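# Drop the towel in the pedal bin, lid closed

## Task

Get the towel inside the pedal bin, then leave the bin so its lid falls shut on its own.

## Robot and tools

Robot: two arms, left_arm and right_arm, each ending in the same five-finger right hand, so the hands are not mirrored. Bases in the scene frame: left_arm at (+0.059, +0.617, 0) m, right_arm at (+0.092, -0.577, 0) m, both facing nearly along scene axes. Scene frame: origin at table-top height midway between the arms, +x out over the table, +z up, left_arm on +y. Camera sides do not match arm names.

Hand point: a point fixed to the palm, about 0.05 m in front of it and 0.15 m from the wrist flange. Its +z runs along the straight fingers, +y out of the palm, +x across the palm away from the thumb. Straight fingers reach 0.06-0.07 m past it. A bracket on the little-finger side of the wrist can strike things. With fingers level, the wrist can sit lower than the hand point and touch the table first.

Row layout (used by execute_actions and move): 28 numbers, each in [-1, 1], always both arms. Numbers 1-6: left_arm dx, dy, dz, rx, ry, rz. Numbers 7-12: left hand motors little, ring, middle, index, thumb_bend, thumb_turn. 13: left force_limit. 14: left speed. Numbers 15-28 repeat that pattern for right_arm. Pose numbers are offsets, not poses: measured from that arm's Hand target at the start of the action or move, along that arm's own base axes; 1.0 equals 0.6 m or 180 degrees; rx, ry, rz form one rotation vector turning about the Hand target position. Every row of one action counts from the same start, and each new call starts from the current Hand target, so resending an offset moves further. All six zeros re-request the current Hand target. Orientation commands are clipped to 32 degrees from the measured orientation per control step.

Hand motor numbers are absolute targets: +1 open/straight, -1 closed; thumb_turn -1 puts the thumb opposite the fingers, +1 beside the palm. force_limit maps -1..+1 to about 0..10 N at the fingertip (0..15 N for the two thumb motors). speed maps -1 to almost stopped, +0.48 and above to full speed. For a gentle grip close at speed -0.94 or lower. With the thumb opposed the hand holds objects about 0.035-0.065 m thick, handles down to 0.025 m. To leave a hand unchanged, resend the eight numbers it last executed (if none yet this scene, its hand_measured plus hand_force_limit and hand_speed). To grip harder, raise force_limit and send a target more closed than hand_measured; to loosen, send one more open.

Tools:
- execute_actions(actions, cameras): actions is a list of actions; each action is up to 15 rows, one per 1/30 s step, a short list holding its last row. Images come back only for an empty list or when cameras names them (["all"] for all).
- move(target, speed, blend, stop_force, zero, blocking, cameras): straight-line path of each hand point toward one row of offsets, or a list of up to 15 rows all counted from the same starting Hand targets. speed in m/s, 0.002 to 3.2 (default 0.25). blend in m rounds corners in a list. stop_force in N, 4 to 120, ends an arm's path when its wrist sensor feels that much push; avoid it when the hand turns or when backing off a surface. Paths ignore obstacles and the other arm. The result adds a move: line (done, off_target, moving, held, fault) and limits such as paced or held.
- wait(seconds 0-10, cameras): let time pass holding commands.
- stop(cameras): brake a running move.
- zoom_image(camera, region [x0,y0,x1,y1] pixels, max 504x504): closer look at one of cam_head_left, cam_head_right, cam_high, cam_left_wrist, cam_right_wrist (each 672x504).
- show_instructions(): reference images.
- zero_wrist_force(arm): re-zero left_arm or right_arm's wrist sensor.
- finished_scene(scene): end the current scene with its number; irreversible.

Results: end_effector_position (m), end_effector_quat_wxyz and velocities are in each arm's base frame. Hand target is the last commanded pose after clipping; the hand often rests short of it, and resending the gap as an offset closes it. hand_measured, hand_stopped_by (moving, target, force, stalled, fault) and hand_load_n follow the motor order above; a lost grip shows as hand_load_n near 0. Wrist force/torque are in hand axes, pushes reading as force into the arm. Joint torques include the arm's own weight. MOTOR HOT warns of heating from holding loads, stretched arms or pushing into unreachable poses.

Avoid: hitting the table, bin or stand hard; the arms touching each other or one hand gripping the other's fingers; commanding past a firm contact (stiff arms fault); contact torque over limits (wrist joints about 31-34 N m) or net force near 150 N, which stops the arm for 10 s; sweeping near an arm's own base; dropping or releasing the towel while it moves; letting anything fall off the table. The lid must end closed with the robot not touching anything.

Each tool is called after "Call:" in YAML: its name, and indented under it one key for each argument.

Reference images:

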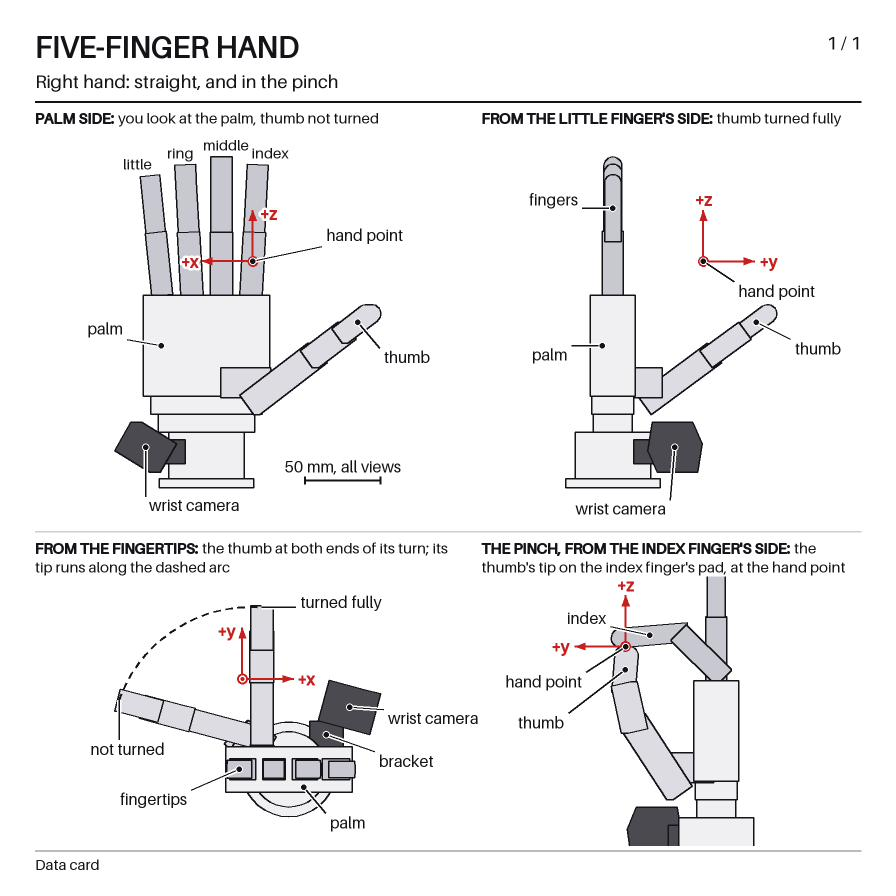

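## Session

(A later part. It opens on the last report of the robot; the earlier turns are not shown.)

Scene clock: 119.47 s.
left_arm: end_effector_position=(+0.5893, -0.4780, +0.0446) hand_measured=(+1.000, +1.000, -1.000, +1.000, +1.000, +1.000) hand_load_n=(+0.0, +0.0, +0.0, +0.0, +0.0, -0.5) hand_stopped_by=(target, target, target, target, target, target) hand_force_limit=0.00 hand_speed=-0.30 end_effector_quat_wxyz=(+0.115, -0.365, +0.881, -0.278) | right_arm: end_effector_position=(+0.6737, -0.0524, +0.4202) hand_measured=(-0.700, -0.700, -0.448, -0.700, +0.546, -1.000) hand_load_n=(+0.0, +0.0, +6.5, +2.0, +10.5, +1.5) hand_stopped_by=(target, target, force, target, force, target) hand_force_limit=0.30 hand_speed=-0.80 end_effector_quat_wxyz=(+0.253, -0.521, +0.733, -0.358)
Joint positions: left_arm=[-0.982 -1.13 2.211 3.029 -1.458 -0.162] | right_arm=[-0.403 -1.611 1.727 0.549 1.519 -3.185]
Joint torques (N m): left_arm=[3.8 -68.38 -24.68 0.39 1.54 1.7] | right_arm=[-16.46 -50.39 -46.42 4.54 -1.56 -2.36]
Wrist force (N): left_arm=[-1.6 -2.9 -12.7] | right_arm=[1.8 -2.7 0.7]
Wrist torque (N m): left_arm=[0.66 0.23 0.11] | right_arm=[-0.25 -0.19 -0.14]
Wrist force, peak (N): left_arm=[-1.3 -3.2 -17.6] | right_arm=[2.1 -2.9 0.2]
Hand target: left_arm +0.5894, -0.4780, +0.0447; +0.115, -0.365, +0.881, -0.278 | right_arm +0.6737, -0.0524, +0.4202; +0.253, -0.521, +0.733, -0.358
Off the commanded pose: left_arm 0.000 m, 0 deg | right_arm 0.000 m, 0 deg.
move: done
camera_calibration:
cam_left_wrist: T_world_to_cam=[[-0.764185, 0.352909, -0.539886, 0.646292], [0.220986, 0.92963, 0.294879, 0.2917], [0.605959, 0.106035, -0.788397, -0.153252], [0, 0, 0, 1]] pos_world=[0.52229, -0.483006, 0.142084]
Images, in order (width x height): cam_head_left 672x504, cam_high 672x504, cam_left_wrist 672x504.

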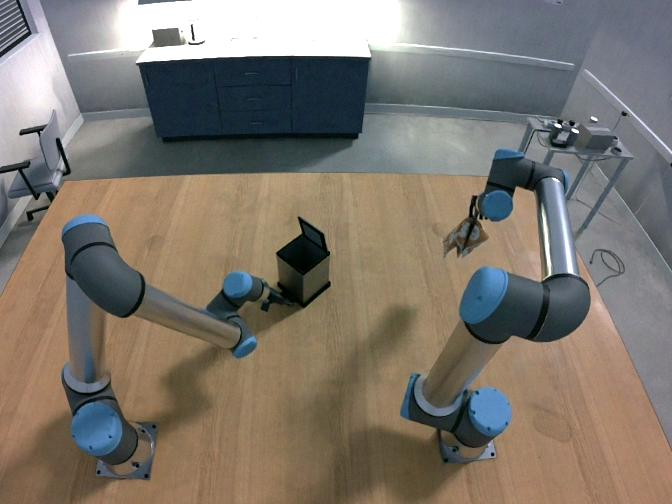

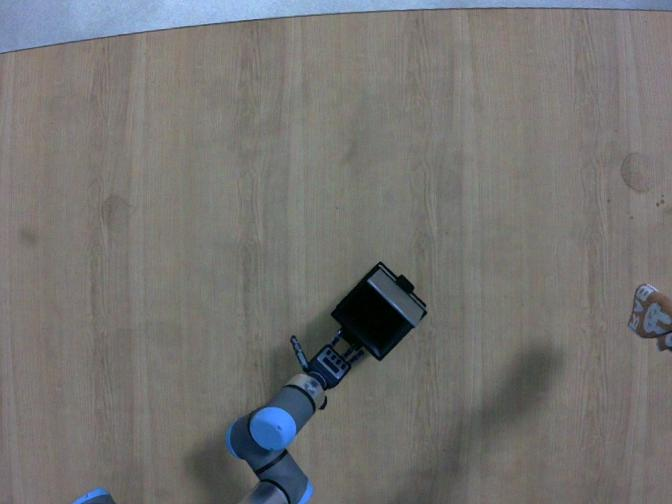

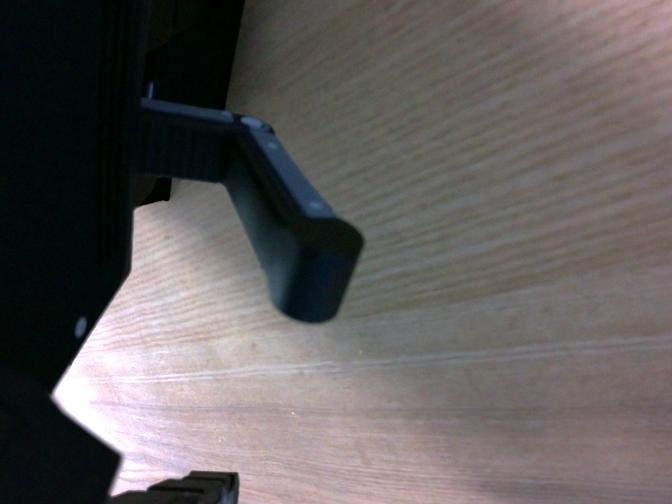

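Call:
move:
  target: [0, 0, -0.012, 0, 0, 0, 1, 1, -1, 1, 1, 1, 0, -0.3, 0, 0, 0, 0, 0, 0, -0.7, -0.7, -0.45, -0.7, 0.35, -1, 0.3, -0.8]
  speed: 0.02
  stop_force: 15
  cameras: ["cam_head_right", "cam_high", "cam_head_left"]

Call:
zoom_image:
  camera: "cam_high"
  region: [300, 240, 460, 400]

Call:
zoom_image:
  camera: "cam_head_left"
  region: [230, 200, 350, 330]

Scene clock: 121.20 s.
left_arm: end_effector_position=(+0.5895, -0.4782, +0.0431) hand_measured=(+1.000, +1.000, -1.000, +1.000, +1.000, +1.000) hand_load_n=(+0.0, +0.0, +0.0, +0.5, +0.0, +0.0) hand_stopped_by=(target, target, target, target, target, target) hand_force_limit=0.00 hand_speed=-0.30 end_effector_quat_wxyz=(+0.115, -0.365, +0.881, -0.278) | right_arm: end_effector_position=(+0.6737, -0.0524, +0.4202) hand_measured=(-0.700, -0.700, -0.448, -0.700, +0.546, -1.000) hand_load_n=(+0.0, +0.5, +6.5, +1.5, +10.5, +1.5) hand_stopped_by=(target, target, force, target, force, target) hand_force_limit=0.30 hand_speed=-0.80 end_effector_quat_wxyz=(+0.253, -0.521, +0.733, -0.358)
Joint positions: left_arm=[-0.982 -1.127 2.212 3.025 -1.458 -0.162] | right_arm=[-0.403 -1.611 1.727 0.549 1.519 -3.185]
Joint torques (N m): left_arm=[5.75 -38.93 -30.07 -1.44 1.3 1.44] | right_arm=[-17.48 -50.93 -46.21 4.55 -1.59 -2.42]
Wrist force (N): left_arm=[-0.6 -4.6 -18.8] | right_arm=[1.8 -2.6 0.2]
Wrist torque (N m): left_arm=[1.20 0.37 0.14] | right_arm=[-0.20 -0.18 -0.12]
Wrist force, peak (N): left_arm=[-0.8 -5.6 -31.1] | right_arm=[2.3 -2.9 0.5]
Hand target: left_arm +0.5895, -0.4782, +0.0431; +0.115, -0.365, +0.881, -0.278 (not the last commanded pose) | right_arm +0.6737, -0.0524, +0.4202; +0.253, -0.521, +0.733, -0.358
Off the commanded pose: left_arm 0.006 m, 0 deg | right_arm 0.000 m, 0 deg.
move: contact (left_arm)
Images, in order (width x height): cam_head_left 672x504, cam_head_right 672x504, cam_high 672x504.

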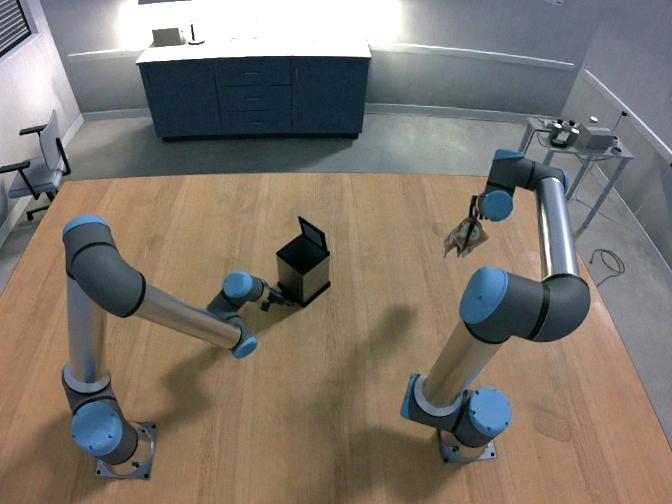

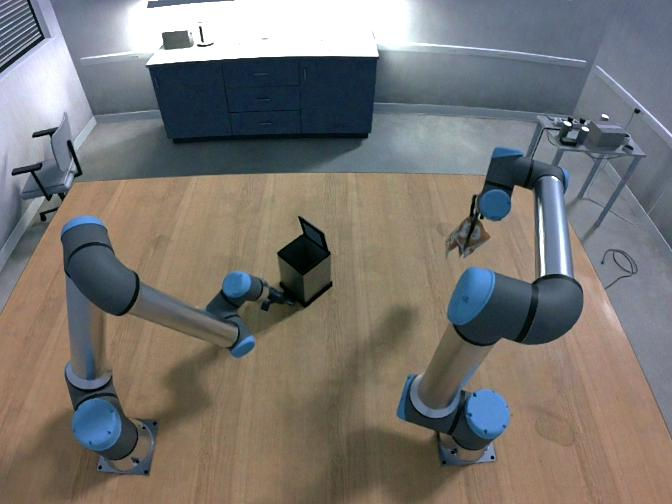

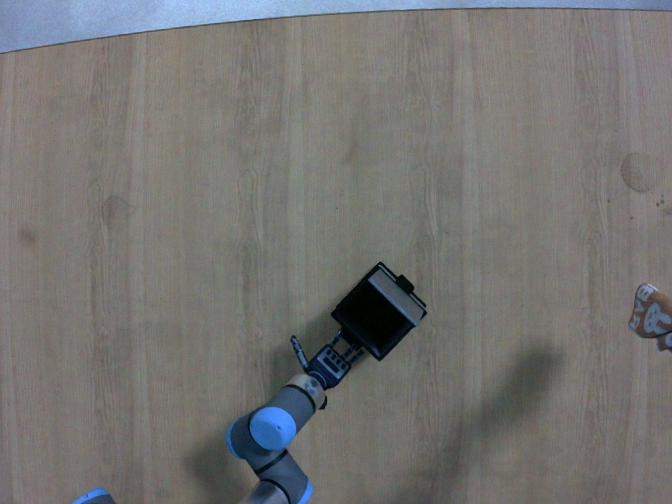

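Scaled by 3.150 from the camera's 672x504 image, which has a finer 960x720 frame.

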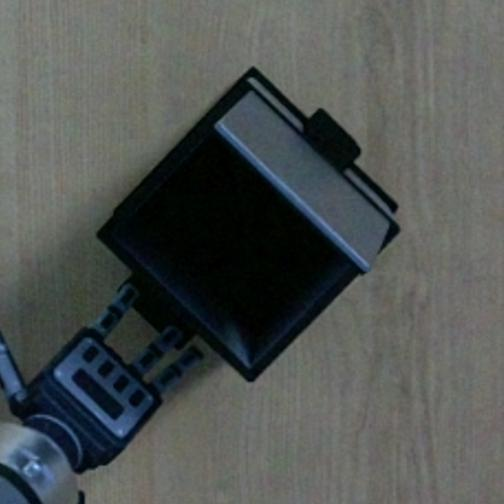

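Scaled by 3.877 from the camera's 672x504 image, which has a finer 960x720 frame.

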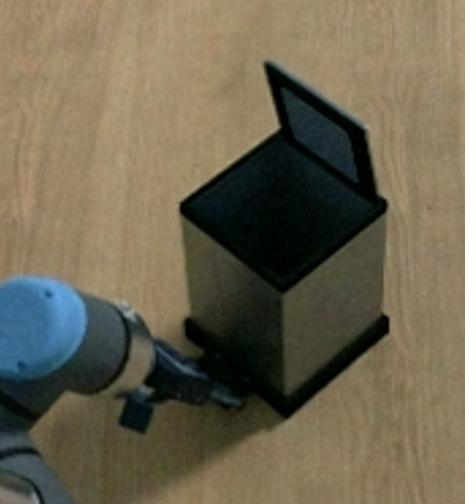

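Call:
zoom_image:
  camera: "cam_head_left"
  region: [420, 160, 520, 280]

Call:
zoom_image:
  camera: "cam_head_right"
  region: [420, 160, 520, 280]

Call:
zoom_image:
  camera: "cam_high"
  region: [592, 260, 672, 380]

Scaled by 4.200 from the camera's 672x504 image, which has a finer 960x720 frame.

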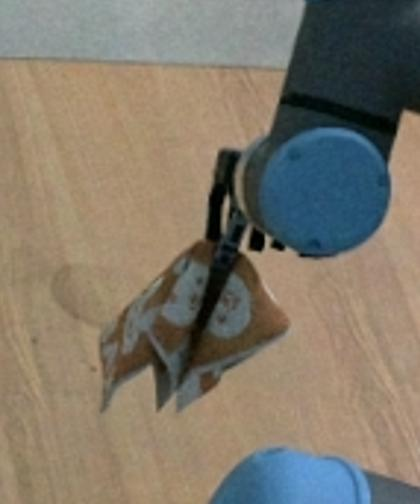

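Scaled by 4.200 from the camera's 672x504 image, which has a finer 960x720 frame.

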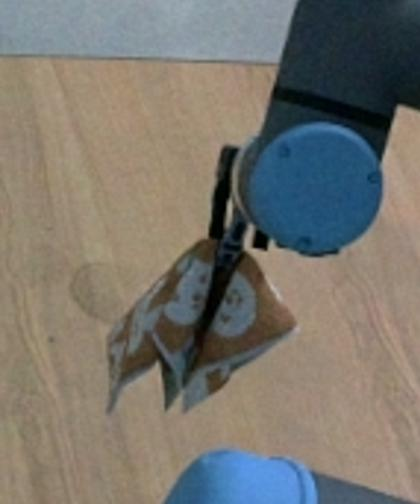

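Scaled by 4.200 from the camera's 672x504 image, which has a finer 960x720 frame.

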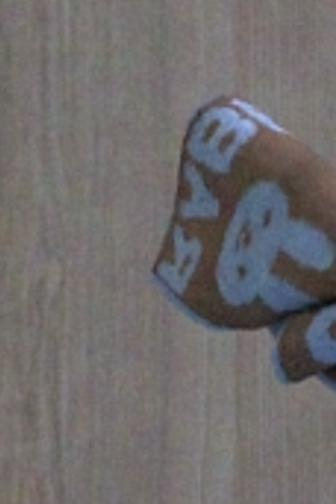

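Call:
move:
  target: [0, 0, 0, 0, 0, 0, 1, 1, -1, 1, 1, 1, 0, -0.3, -0.2395, 0.587, 0.167, 0.3955, -0.067, -0.811, -0.7, -0.7, -0.45, -0.7, 0.35, -1, 0.3, -0.8]
  speed: 0.4
  cameras: ["all"]

Scene clock: 141.37 s.
left_arm: end_effector_position=(+0.5895, -0.4782, +0.0431) hand_measured=(+1.000, +1.000, -1.000, +1.000, +1.000, +1.000) hand_load_n=(-0.5, +0.0, +0.0, +0.5, +0.0, -0.5) hand_stopped_by=(target, target, target, target, target, target) hand_force_limit=0.00 hand_speed=-0.30 end_effector_quat_wxyz=(+0.115, -0.365, +0.881, -0.278) | right_arm: end_effector_position=(+0.5301, +0.2999, +0.5204) hand_measured=(-0.700, -0.700, -0.448, -0.700, +0.546, -1.000) hand_load_n=(+0.0, +0.0, +6.5, +1.5, +10.5, +1.5) hand_stopped_by=(target, target, force, target, force, target) hand_force_limit=0.30 hand_speed=-0.80 end_effector_quat_wxyz=(+0.000, +0.707, +0.707, +0.001) end_effector_velocity=(+0.000, +0.000, -0.001) end_effector_angular_velocity=(+0.000, +0.003, -0.005)
Joint positions: left_arm=[-0.982 -1.127 2.211 3.025 -1.458 -0.162] | right_arm=[0.304 -1.415 1.412 1.572 1.569 0.304]
Joint velocities: left_arm=[within noise] | right_arm=[0 0.001 0 0.002 -0.001 0.006]
Joint torques (N m): left_arm=[2.17 -33.81 -27.36 -1.03 1.43 1.43] | right_arm=[-15.7 -50.73 -29.14 8.3 -1.61 1.43]
Wrist force (N): left_arm=[-0.5 -4.3 -19.4] | right_arm=[2.2 -0.1 0.1]
Wrist torque (N m): left_arm=[1.24 0.37 0.14] | right_arm=[0.02 -0.20 0.03]
Wrist force, peak (N): left_arm=[-0.1 -4.6 -20.0] | right_arm=[2.9 -2.8 1.0]
Hand target: left_arm +0.5895, -0.4782, +0.0431; +0.115, -0.365, +0.881, -0.278 | right_arm +0.5300, +0.2998, +0.5204; +0.000, +0.707, +0.707, +0.001
Off the commanded pose: left_arm 0.000 m, 0 deg | right_arm 0.000 m, 0 deg.
move: done
camera_calibration:
cam_left_wrist: T_world_to_cam=[[-0.764044, 0.352644, -0.540258, 0.645478], [0.220918, 0.929776, 0.294468, 0.292468], [0.606161, 0.105634, -0.788296, -0.154788], [0, 0, 0, 1]] pos_world=[0.522389, -0.483203, 0.140583]
cam_right_wrist: T_world_to_cam=[[0.955197, 0.295901, -0.00639484, -0.593553], [0.248488, -0.790033, 0.560448, -0.195076], [0.160785, -0.536927, -0.828165, 0.620565], [0, 0, 0, 1]] pos_world=[0.515657, 0.354715, 0.619465]

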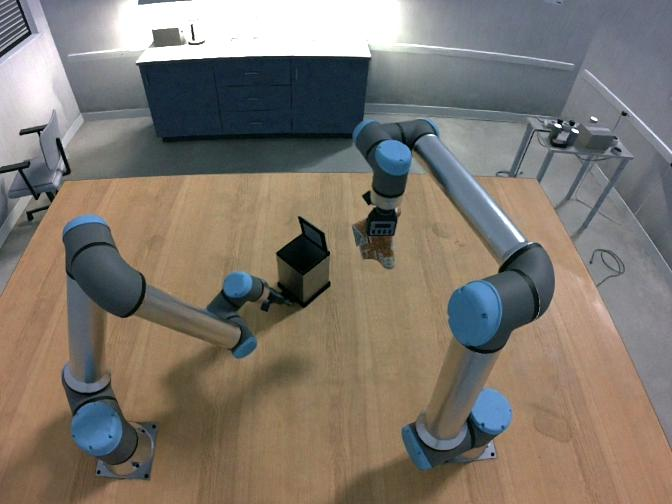

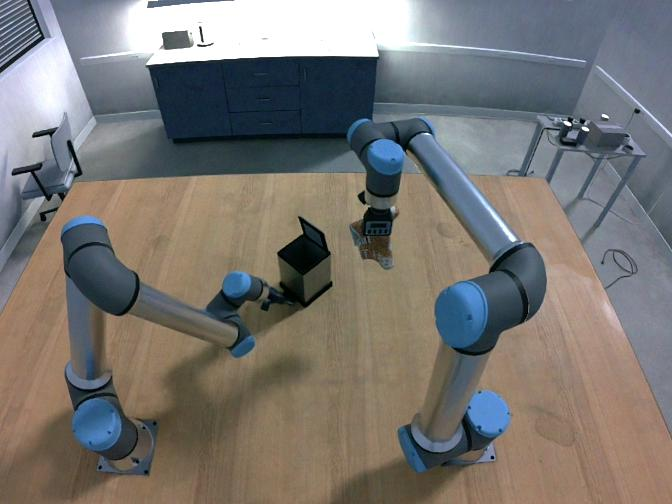

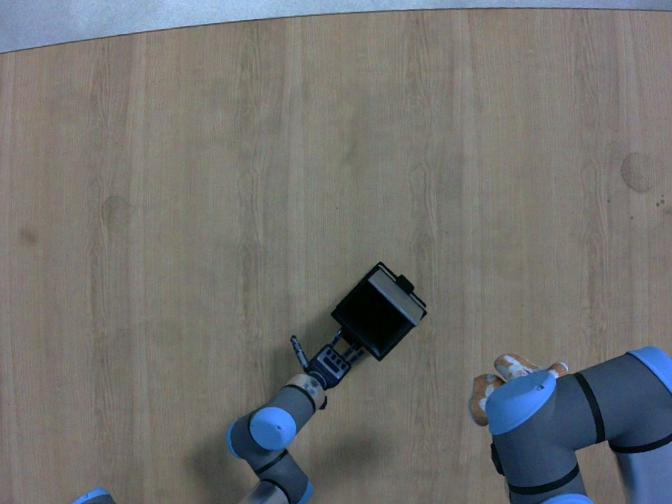

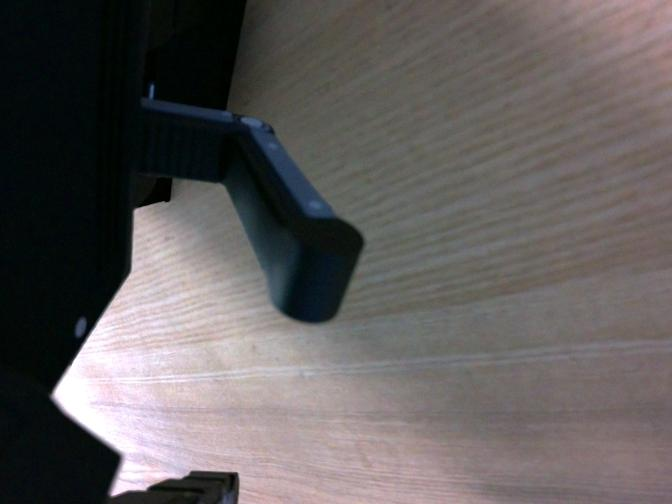

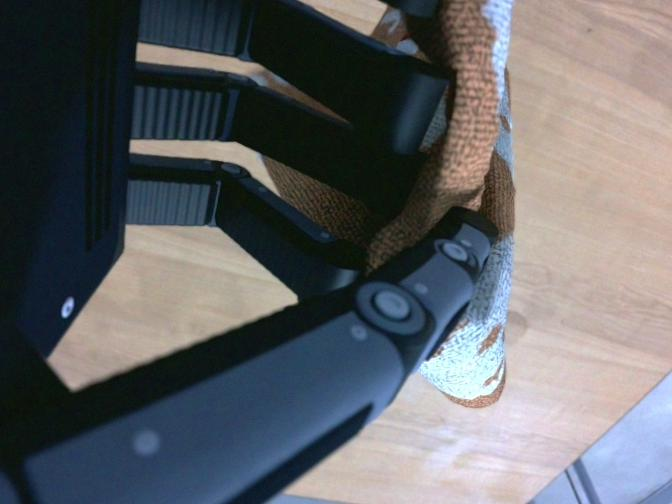

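Call:
zoom_image:
  camera: "cam_head_left"
  region: [320, 180, 440, 300]

Call:
zoom_image:
  camera: "cam_high"
  region: [440, 330, 600, 490]

Scaled by 4.200 from the camera's 672x504 image, which has a finer 960x720 frame.

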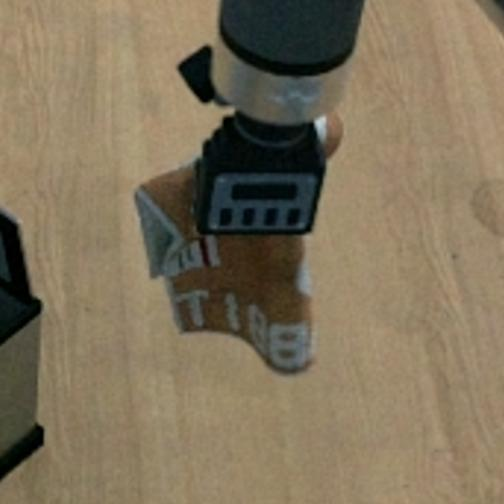

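Scaled by 3.150 from the camera's 672x504 image, which has a finer 960x720 frame.

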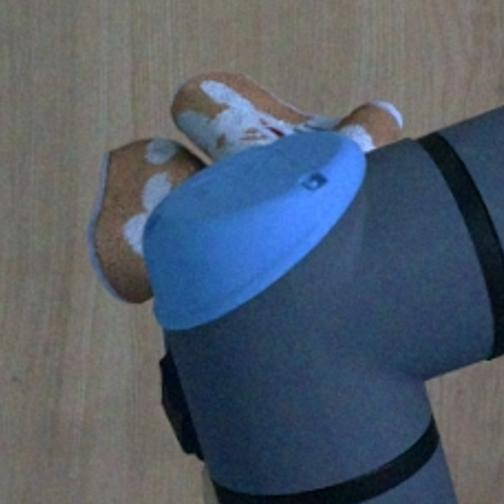

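Call:
move:
  target:
    - [0, 0, 0, 0, 0, 0, 1, 1, -1, 1, 1, 1, 0, -0.3, 0.1, 0.2, 0.1, 0, 0, 0, -0.7, -0.7, -0.45, -0.7, 0.35, -1, 0.3, -0.8]
    - [0, 0, 0, 0, 0, 0, 1, 1, -1, 1, 1, 1, 0, -0.3, 0.2233, 0.4337, 0.1, 0, 0, 0, -0.7, -0.7, -0.45, -0.7, 0.35, -1, 0.3, -0.8]
  speed: 0.25
  blend: 0.05
  cameras: ["cam_head_left", "cam_head_right", "cam_high", "cam_right_wrist"]

Call:
zoom_image:
  camera: "cam_head_left"
  region: [230, 120, 400, 330]

Call:
zoom_image:
  camera: "cam_high"
  region: [280, 220, 440, 380]

Scene clock: 145.43 s.
left_arm: end_effector_position=(+0.5895, -0.4782, +0.0431) hand_measured=(+1.000, +1.000, -1.000, +1.000, +1.000, +1.000) hand_load_n=(+0.0, +0.0, +0.0, +0.0, +0.0, +0.0) hand_stopped_by=(target, target, target, target, target, target) hand_force_limit=0.00 hand_speed=-0.30 end_effector_quat_wxyz=(+0.115, -0.365, +0.881, -0.278) | right_arm: end_effector_position=(+0.6640, +0.5600, +0.5804) hand_measured=(-0.700, -0.700, -0.448, -0.700, +0.546, -1.000) hand_load_n=(+0.0, +0.0, +7.0, +1.5, +10.5, +1.5) hand_stopped_by=(target, target, force, target, force, target) hand_force_limit=0.30 hand_speed=-0.80 end_effector_quat_wxyz=(+0.000, +0.707, +0.707, +0.001) end_effector_velocity=(+0.001, +0.000, +0.001) end_effector_angular_velocity=(+0.000, -0.002, +0.000)
Joint positions: left_arm=[-0.982 -1.127 2.211 3.025 -1.458 -0.162] | right_arm=[0.566 -0.82 0.426 1.962 1.57 0.566]
Joint velocities: left_arm=[within noise] | right_arm=[0 0.002 -0.005 0.002 0.001 -0.001]
Joint torques (N m): left_arm=[2.55 -34.09 -27.38 -0.93 1.5 0.84] | right_arm=[-6.59 -88.85 -41 2.84 0.36 -2.41]
Wrist force (N): left_arm=[-0.2 -4.7 -19.5] | right_arm=[1.8 0.4 -0.8]
Wrist torque (N m): left_arm=[1.19 0.31 0.16] | right_arm=[0.17 -0.02 0.08]
Wrist force, peak (N): left_arm=[0.1 -4.6 -19.9] | right_arm=[4.0 1.0 0.0]
Hand target: left_arm +0.5895, -0.4782, +0.0431; +0.115, -0.365, +0.881, -0.278 | right_arm +0.6640, +0.5600, +0.5804; +0.000, +0.707, +0.707, +0.001
Off the commanded pose: left_arm 0.000 m, 0 deg | right_arm 0.000 m, 0 deg.
move: done
camera_calibration:
cam_right_wrist: T_world_to_cam=[[0.955274, 0.29565, -0.00656479, -0.797814], [0.248384, -0.790109, 0.560386, -0.0563317], [0.160491, -0.536953, -0.828205, 0.788614], [0, 0, 0, 1]] pos_world=[0.649557, 0.614814, 0.679465]
Images, in order (width x height): cam_head_left 672x504, cam_head_right 672x504, cam_high 672x504, cam_right_wrist 672x504.

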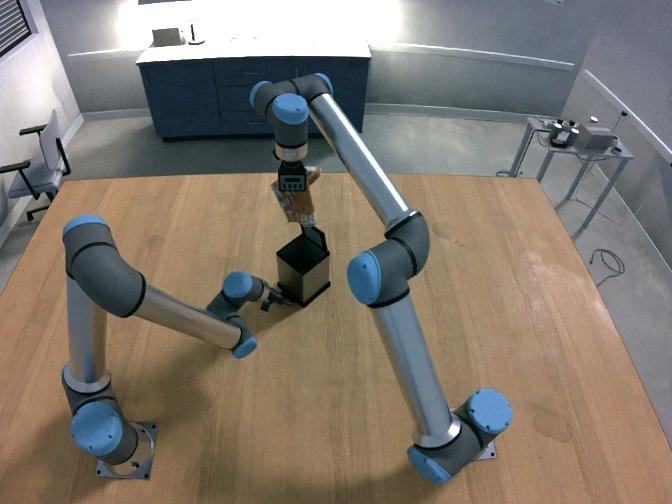

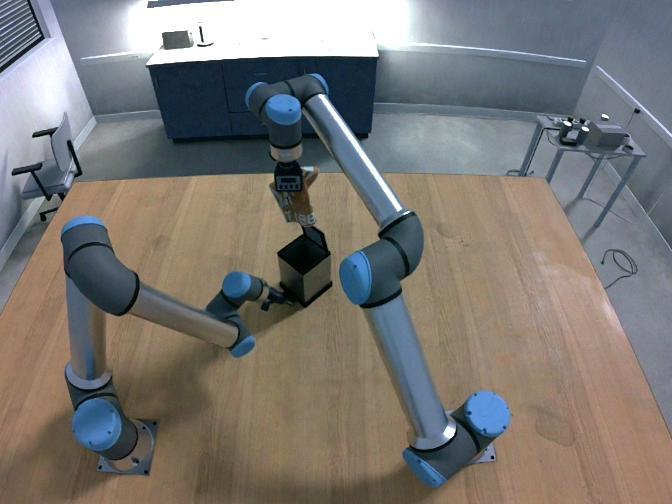

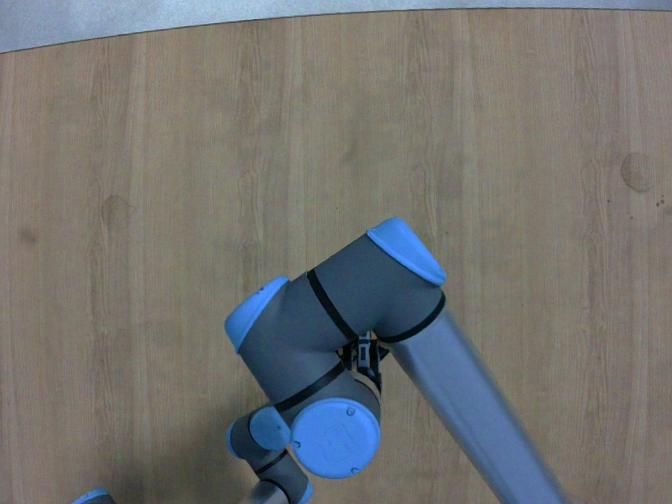

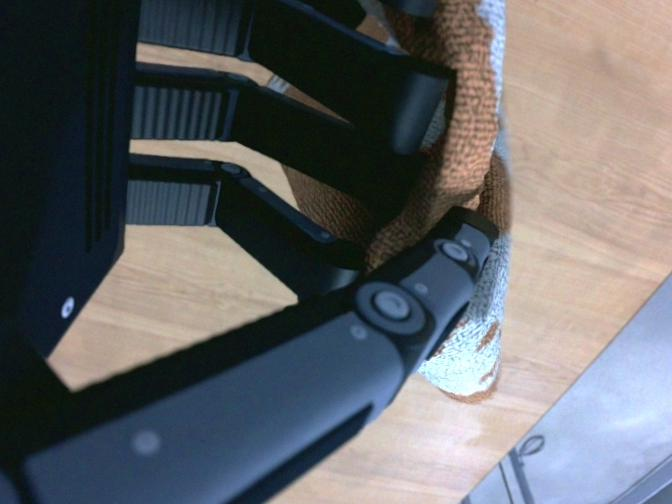

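Scaled by 2.400 from the camera's 672x504 image, which has a finer 960x720 frame.

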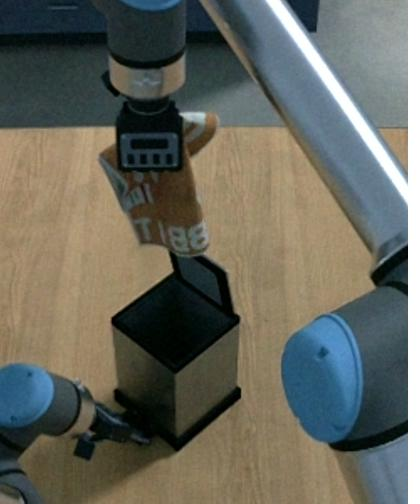

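Scaled by 3.150 from the camera's 672x504 image, which has a finer 960x720 frame.

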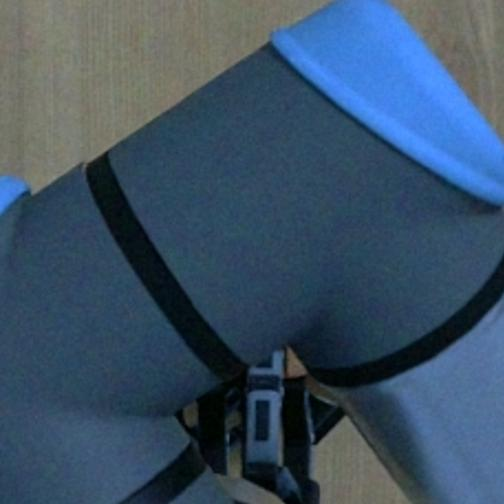

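Call:
move:
  target: [0, 0, 0, 0, 0, 0, 1, 1, -1, 1, 1, 1, 0, -0.3, 0, 0, -0.23, 0, 0, 0, -0.7, -0.7, -0.45, -0.7, 0.35, -1, 0.3, -0.8]
  speed: 0.15
  cameras: ["cam_head_left", "cam_head_right", "cam_high", "cam_right_wrist"]

Call:
zoom_image:
  camera: "cam_head_left"
  region: [230, 150, 380, 320]

Call:
zoom_image:
  camera: "cam_head_right"
  region: [230, 150, 380, 320]

Scene clock: 148.40 s.
left_arm: end_effector_position=(+0.5895, -0.4782, +0.0431) hand_measured=(+1.000, +1.000, -1.000, +1.000, +1.000, +1.000) hand_load_n=(+0.0, +0.0, +0.0, +0.0, +0.0, -0.5) hand_stopped_by=(target, target, target, target, target, target) hand_force_limit=0.00 hand_speed=-0.30 end_effector_quat_wxyz=(+0.115, -0.365, +0.881, -0.278) | right_arm: end_effector_position=(+0.6640, +0.5600, +0.4426) hand_measured=(-0.700, -0.700, -0.448, -0.700, +0.546, -1.000) hand_load_n=(+0.0, +0.0, +7.0, +1.5, +10.5, +1.5) hand_stopped_by=(target, target, force, target, force, target) hand_force_limit=0.30 hand_speed=-0.80 end_effector_quat_wxyz=(+0.000, +0.707, +0.707, +0.001)
Joint positions: left_arm=[-0.982 -1.127 2.211 3.025 -1.458 -0.162] | right_arm=[0.566 -0.91 0.83 1.649 1.569 0.566]
Joint torques (N m): left_arm=[1.61 -33.85 -26.34 -1.08 1.58 1.19] | right_arm=[-3.22 -88.15 -29.35 4.31 0.19 -2.06]
Wrist force (N): left_arm=[0.1 -4.4 -19.4] | right_arm=[2.4 -0.1 -0.1]
Wrist torque (N m): left_arm=[1.25 0.26 0.19] | right_arm=[0.02 -0.16 0.07]
Wrist force, peak (N): left_arm=[-0.1 -4.8 -19.9] | right_arm=[1.8 0.3 -2.4]
Hand target: left_arm +0.5895, -0.4782, +0.0431; +0.115, -0.365, +0.881, -0.278 | right_arm +0.6640, +0.5600, +0.4424; +0.000, +0.707, +0.707, +0.001
Off the commanded pose: left_arm 0.000 m, 0 deg | right_arm 0.000 m, 0 deg.
move: done
camera_calibration:
cam_right_wrist: T_world_to_cam=[[0.955259, 0.295701, -0.00648518, -0.798783], [0.248379, -0.790096, 0.560407, 0.0208733], [0.160589, -0.536945, -0.828192, 0.674412], [0, 0, 0, 1]] pos_world=[0.649557, 0.614814, 0.541665]
Images, in order (width x height): cam_head_left 672x504, cam_head_right 672x504, cam_high 672x504, cam_right_wrist 672x504.

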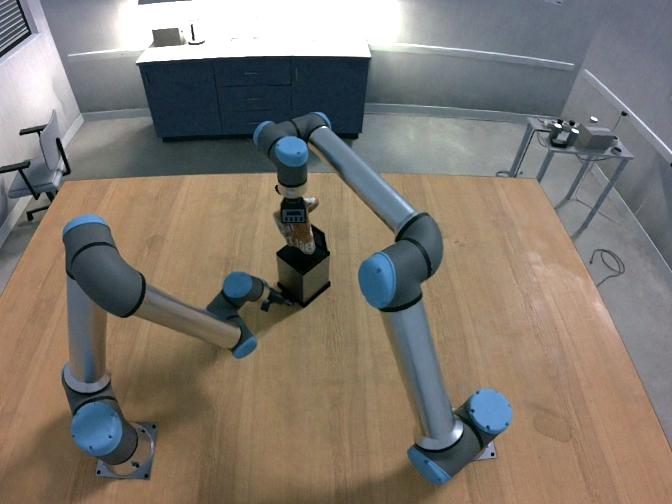

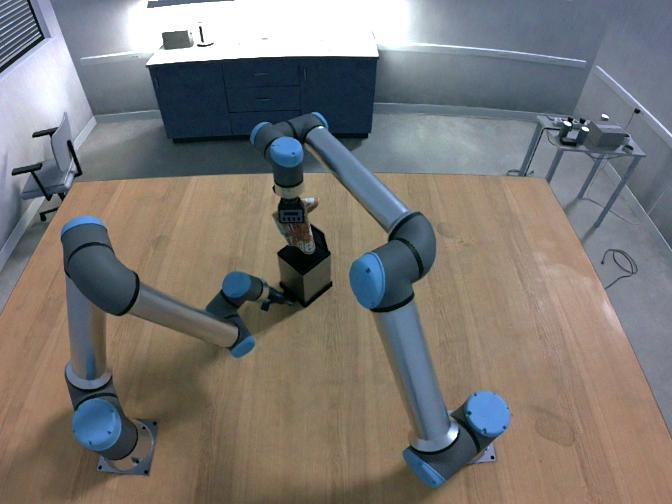

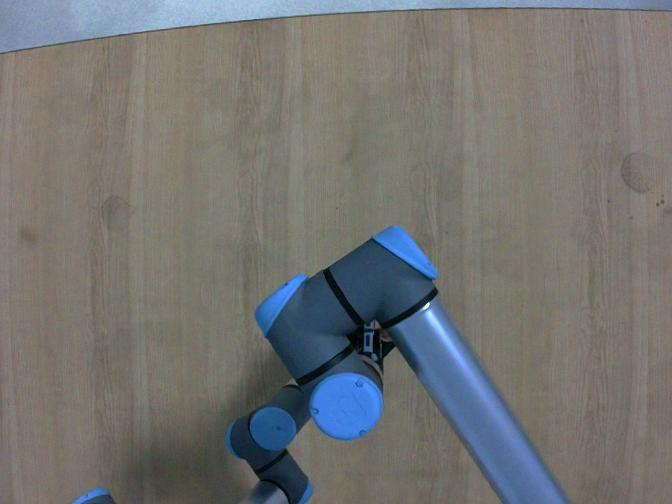

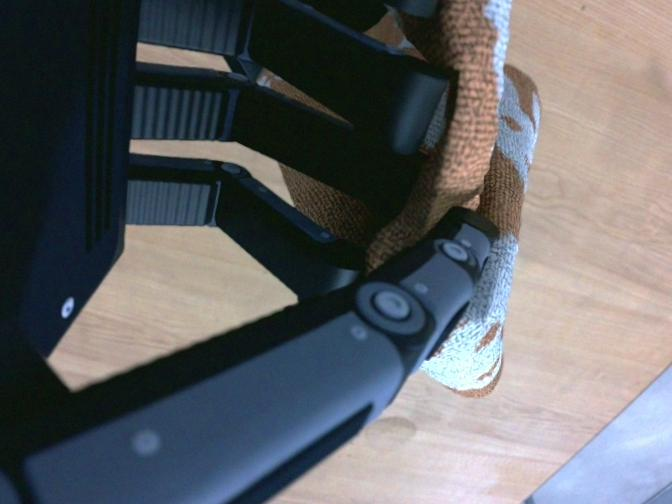

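Scaled by 2.965 from the camera's 672x504 image, which has a finer 960x720 frame.

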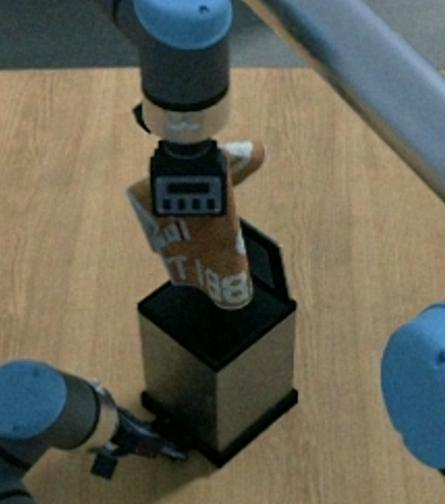

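Scaled by 2.965 from the camera's 672x504 image, which has a finer 960x720 frame.

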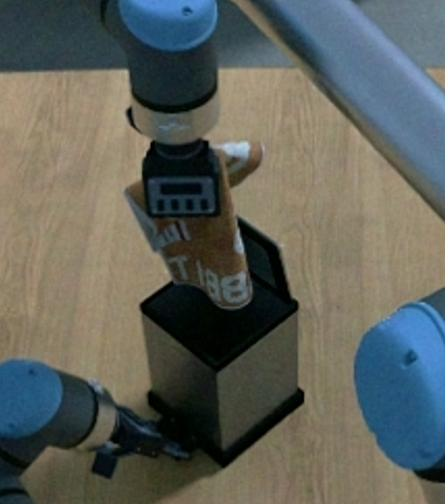

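Call:
zoom_image:
  camera: "cam_right_wrist"
  region: [370, 0, 672, 250]

Call:
zoom_image:
  camera: "cam_head_left"
  region: [260, 180, 340, 270]

Scaled by 1.669 from the camera's 672x504 image, which has a finer 960x720 frame.

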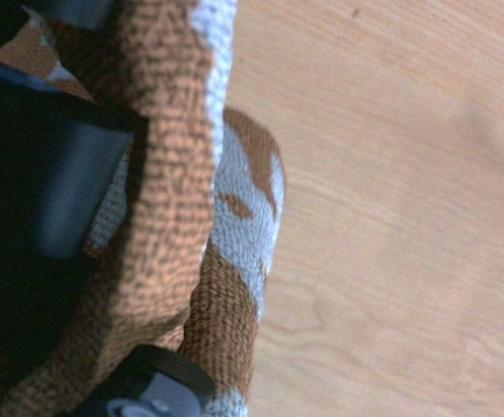

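Scaled by 5.600 from the camera's 672x504 image, which has a finer 960x720 frame.

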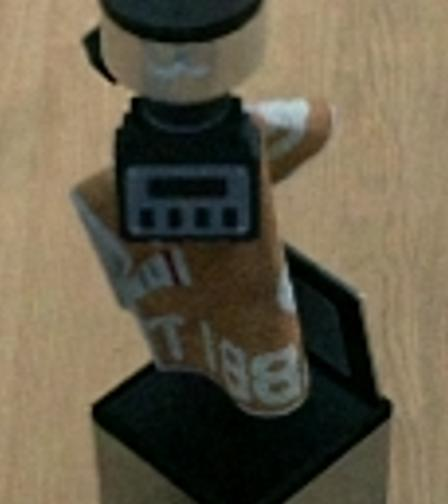

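Call:
move:
  target: [0, 0, 0, 0, 0, 0, 1, 1, -1, 1, 1, 1, 0, -0.3, 0, 0, -0.15, 0, 0, 0, -0.7, -0.7, -0.45, -0.7, 0.35, -1, 0.3, -0.8]
  speed: 0.12
  cameras: ["cam_head_left", "cam_head_right", "cam_right_wrist"]

Call:
zoom_image:
  camera: "cam_head_left"
  region: [250, 190, 350, 310]

Call:
zoom_image:
  camera: "cam_head_right"
  region: [250, 190, 350, 310]

Scene clock: 155.00 s.
left_arm: end_effector_position=(+0.5895, -0.4782, +0.0431) hand_measured=(+1.000, +1.000, -1.000, +1.000, +1.000, +1.000) hand_load_n=(+0.0, +0.0, +0.0, +0.5, +0.0, +0.0) hand_stopped_by=(target, target, target, target, target, target) hand_force_limit=0.00 hand_speed=-0.30 end_effector_quat_wxyz=(+0.115, -0.365, +0.881, -0.278) | right_arm: end_effector_position=(+0.6640, +0.5600, +0.3524) hand_measured=(-0.700, -0.700, -0.448, -0.700, +0.546, -1.000) hand_load_n=(+0.0, +0.5, +7.0, +1.5, +10.0, +1.5) hand_stopped_by=(target, target, force, target, force, target) hand_force_limit=0.30 hand_speed=-0.80 end_effector_quat_wxyz=(+0.000, +0.707, +0.707, +0.001)
Joint positions: left_arm=[-0.982 -1.127 2.211 3.025 -1.458 -0.162] | right_arm=[0.566 -0.91 0.988 1.491 1.569 0.566]
Joint torques (N m): left_arm=[2.76 -34.17 -26.14 -1.05 1.59 1.07] | right_arm=[-12.95 -106.88 -33.81 5.94 -0.92 -2.42]
Wrist force (N): left_arm=[-0.1 -4.2 -19.5] | right_arm=[2.5 -0.1 0.0]
Wrist torque (N m): left_arm=[1.27 0.31 0.18] | right_arm=[0.04 -0.17 0.09]
Wrist force, peak (N): left_arm=[-0.6 -4.3 -20.2] | right_arm=[2.3 -0.2 -1.7]
Hand target: left_arm +0.5895, -0.4782, +0.0431; +0.115, -0.365, +0.881, -0.278 | right_arm +0.6640, +0.5600, +0.3524; +0.000, +0.707, +0.707, +0.001
Off the commanded pose: left_arm 0.000 m, 0 deg | right_arm 0.000 m, 0 deg.
move: done
camera_calibration:
cam_right_wrist: T_world_to_cam=[[0.955265, 0.295676, -0.00669717, -0.799386], [0.24848, -0.790094, 0.560365, 0.0714286], [0.160395, -0.536961, -0.828219, 0.599895], [0, 0, 0, 1]] pos_world=[0.649656, 0.614914, 0.451464]
Images, in order (width x height): cam_head_left 672x504, cam_head_right 672x504, cam_right_wrist 672x504.

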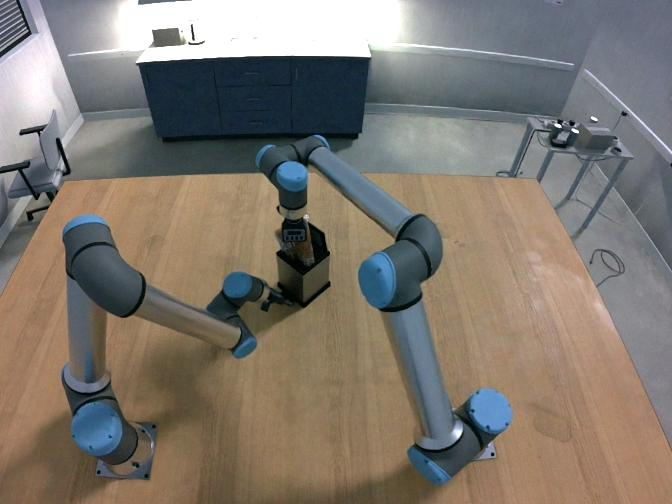

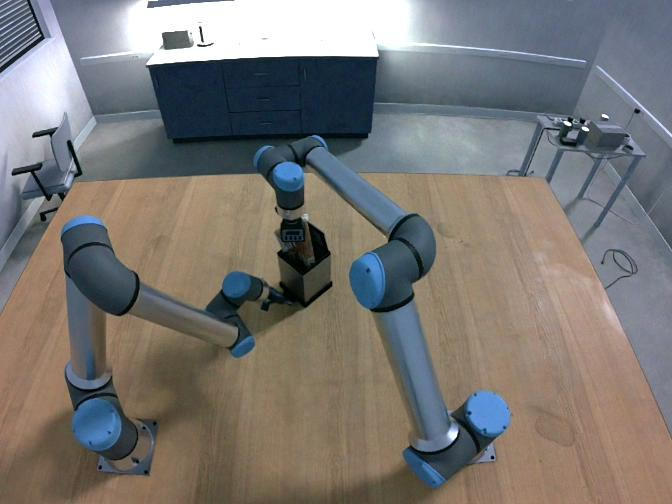

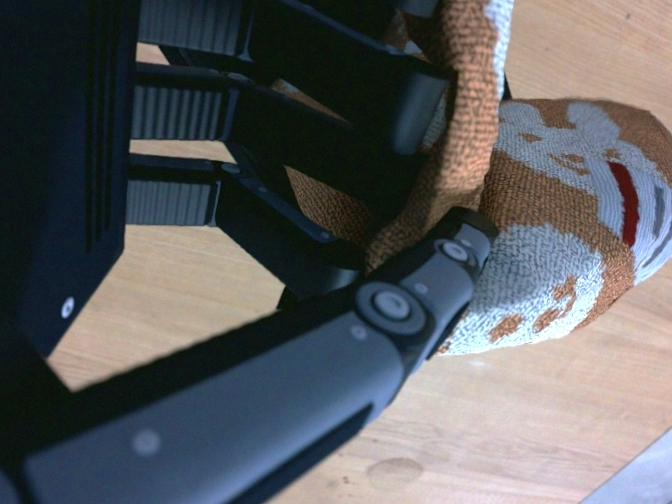

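Scaled by 4.200 from the camera's 672x504 image, which has a finer 960x720 frame.

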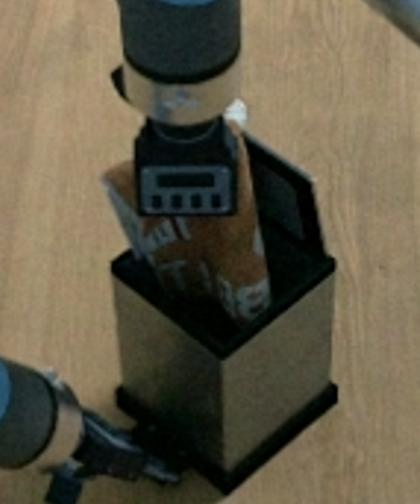

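Scaled by 4.200 from the camera's 672x504 image, which has a finer 960x720 frame.

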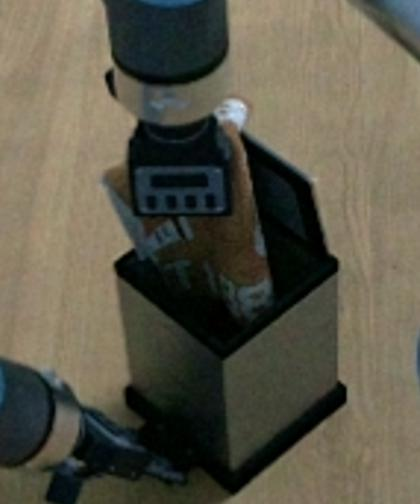

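Call:
zoom_image:
  camera: "cam_right_wrist"
  region: [120, 20, 400, 320]

Call:
zoom_image:
  camera: "cam_right_wrist"
  region: [440, 20, 672, 250]

Scaled by 1.680 from the camera's 672x504 image, which has a finer 960x720 frame.

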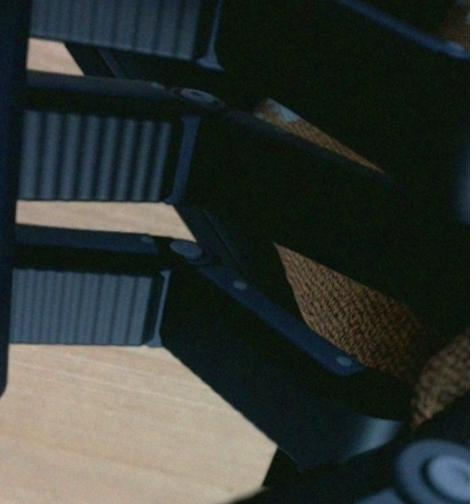

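Scaled by 2.172 from the camera's 672x504 image, which has a finer 960x720 frame.

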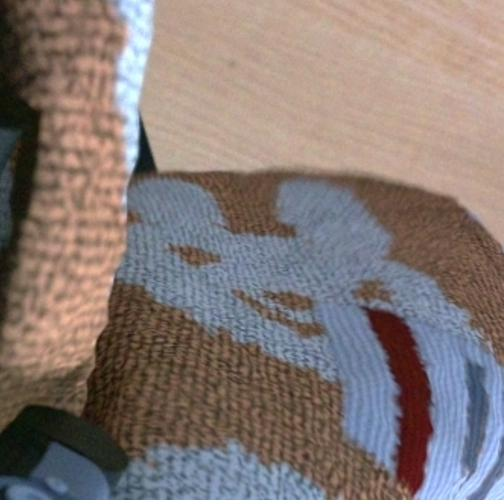

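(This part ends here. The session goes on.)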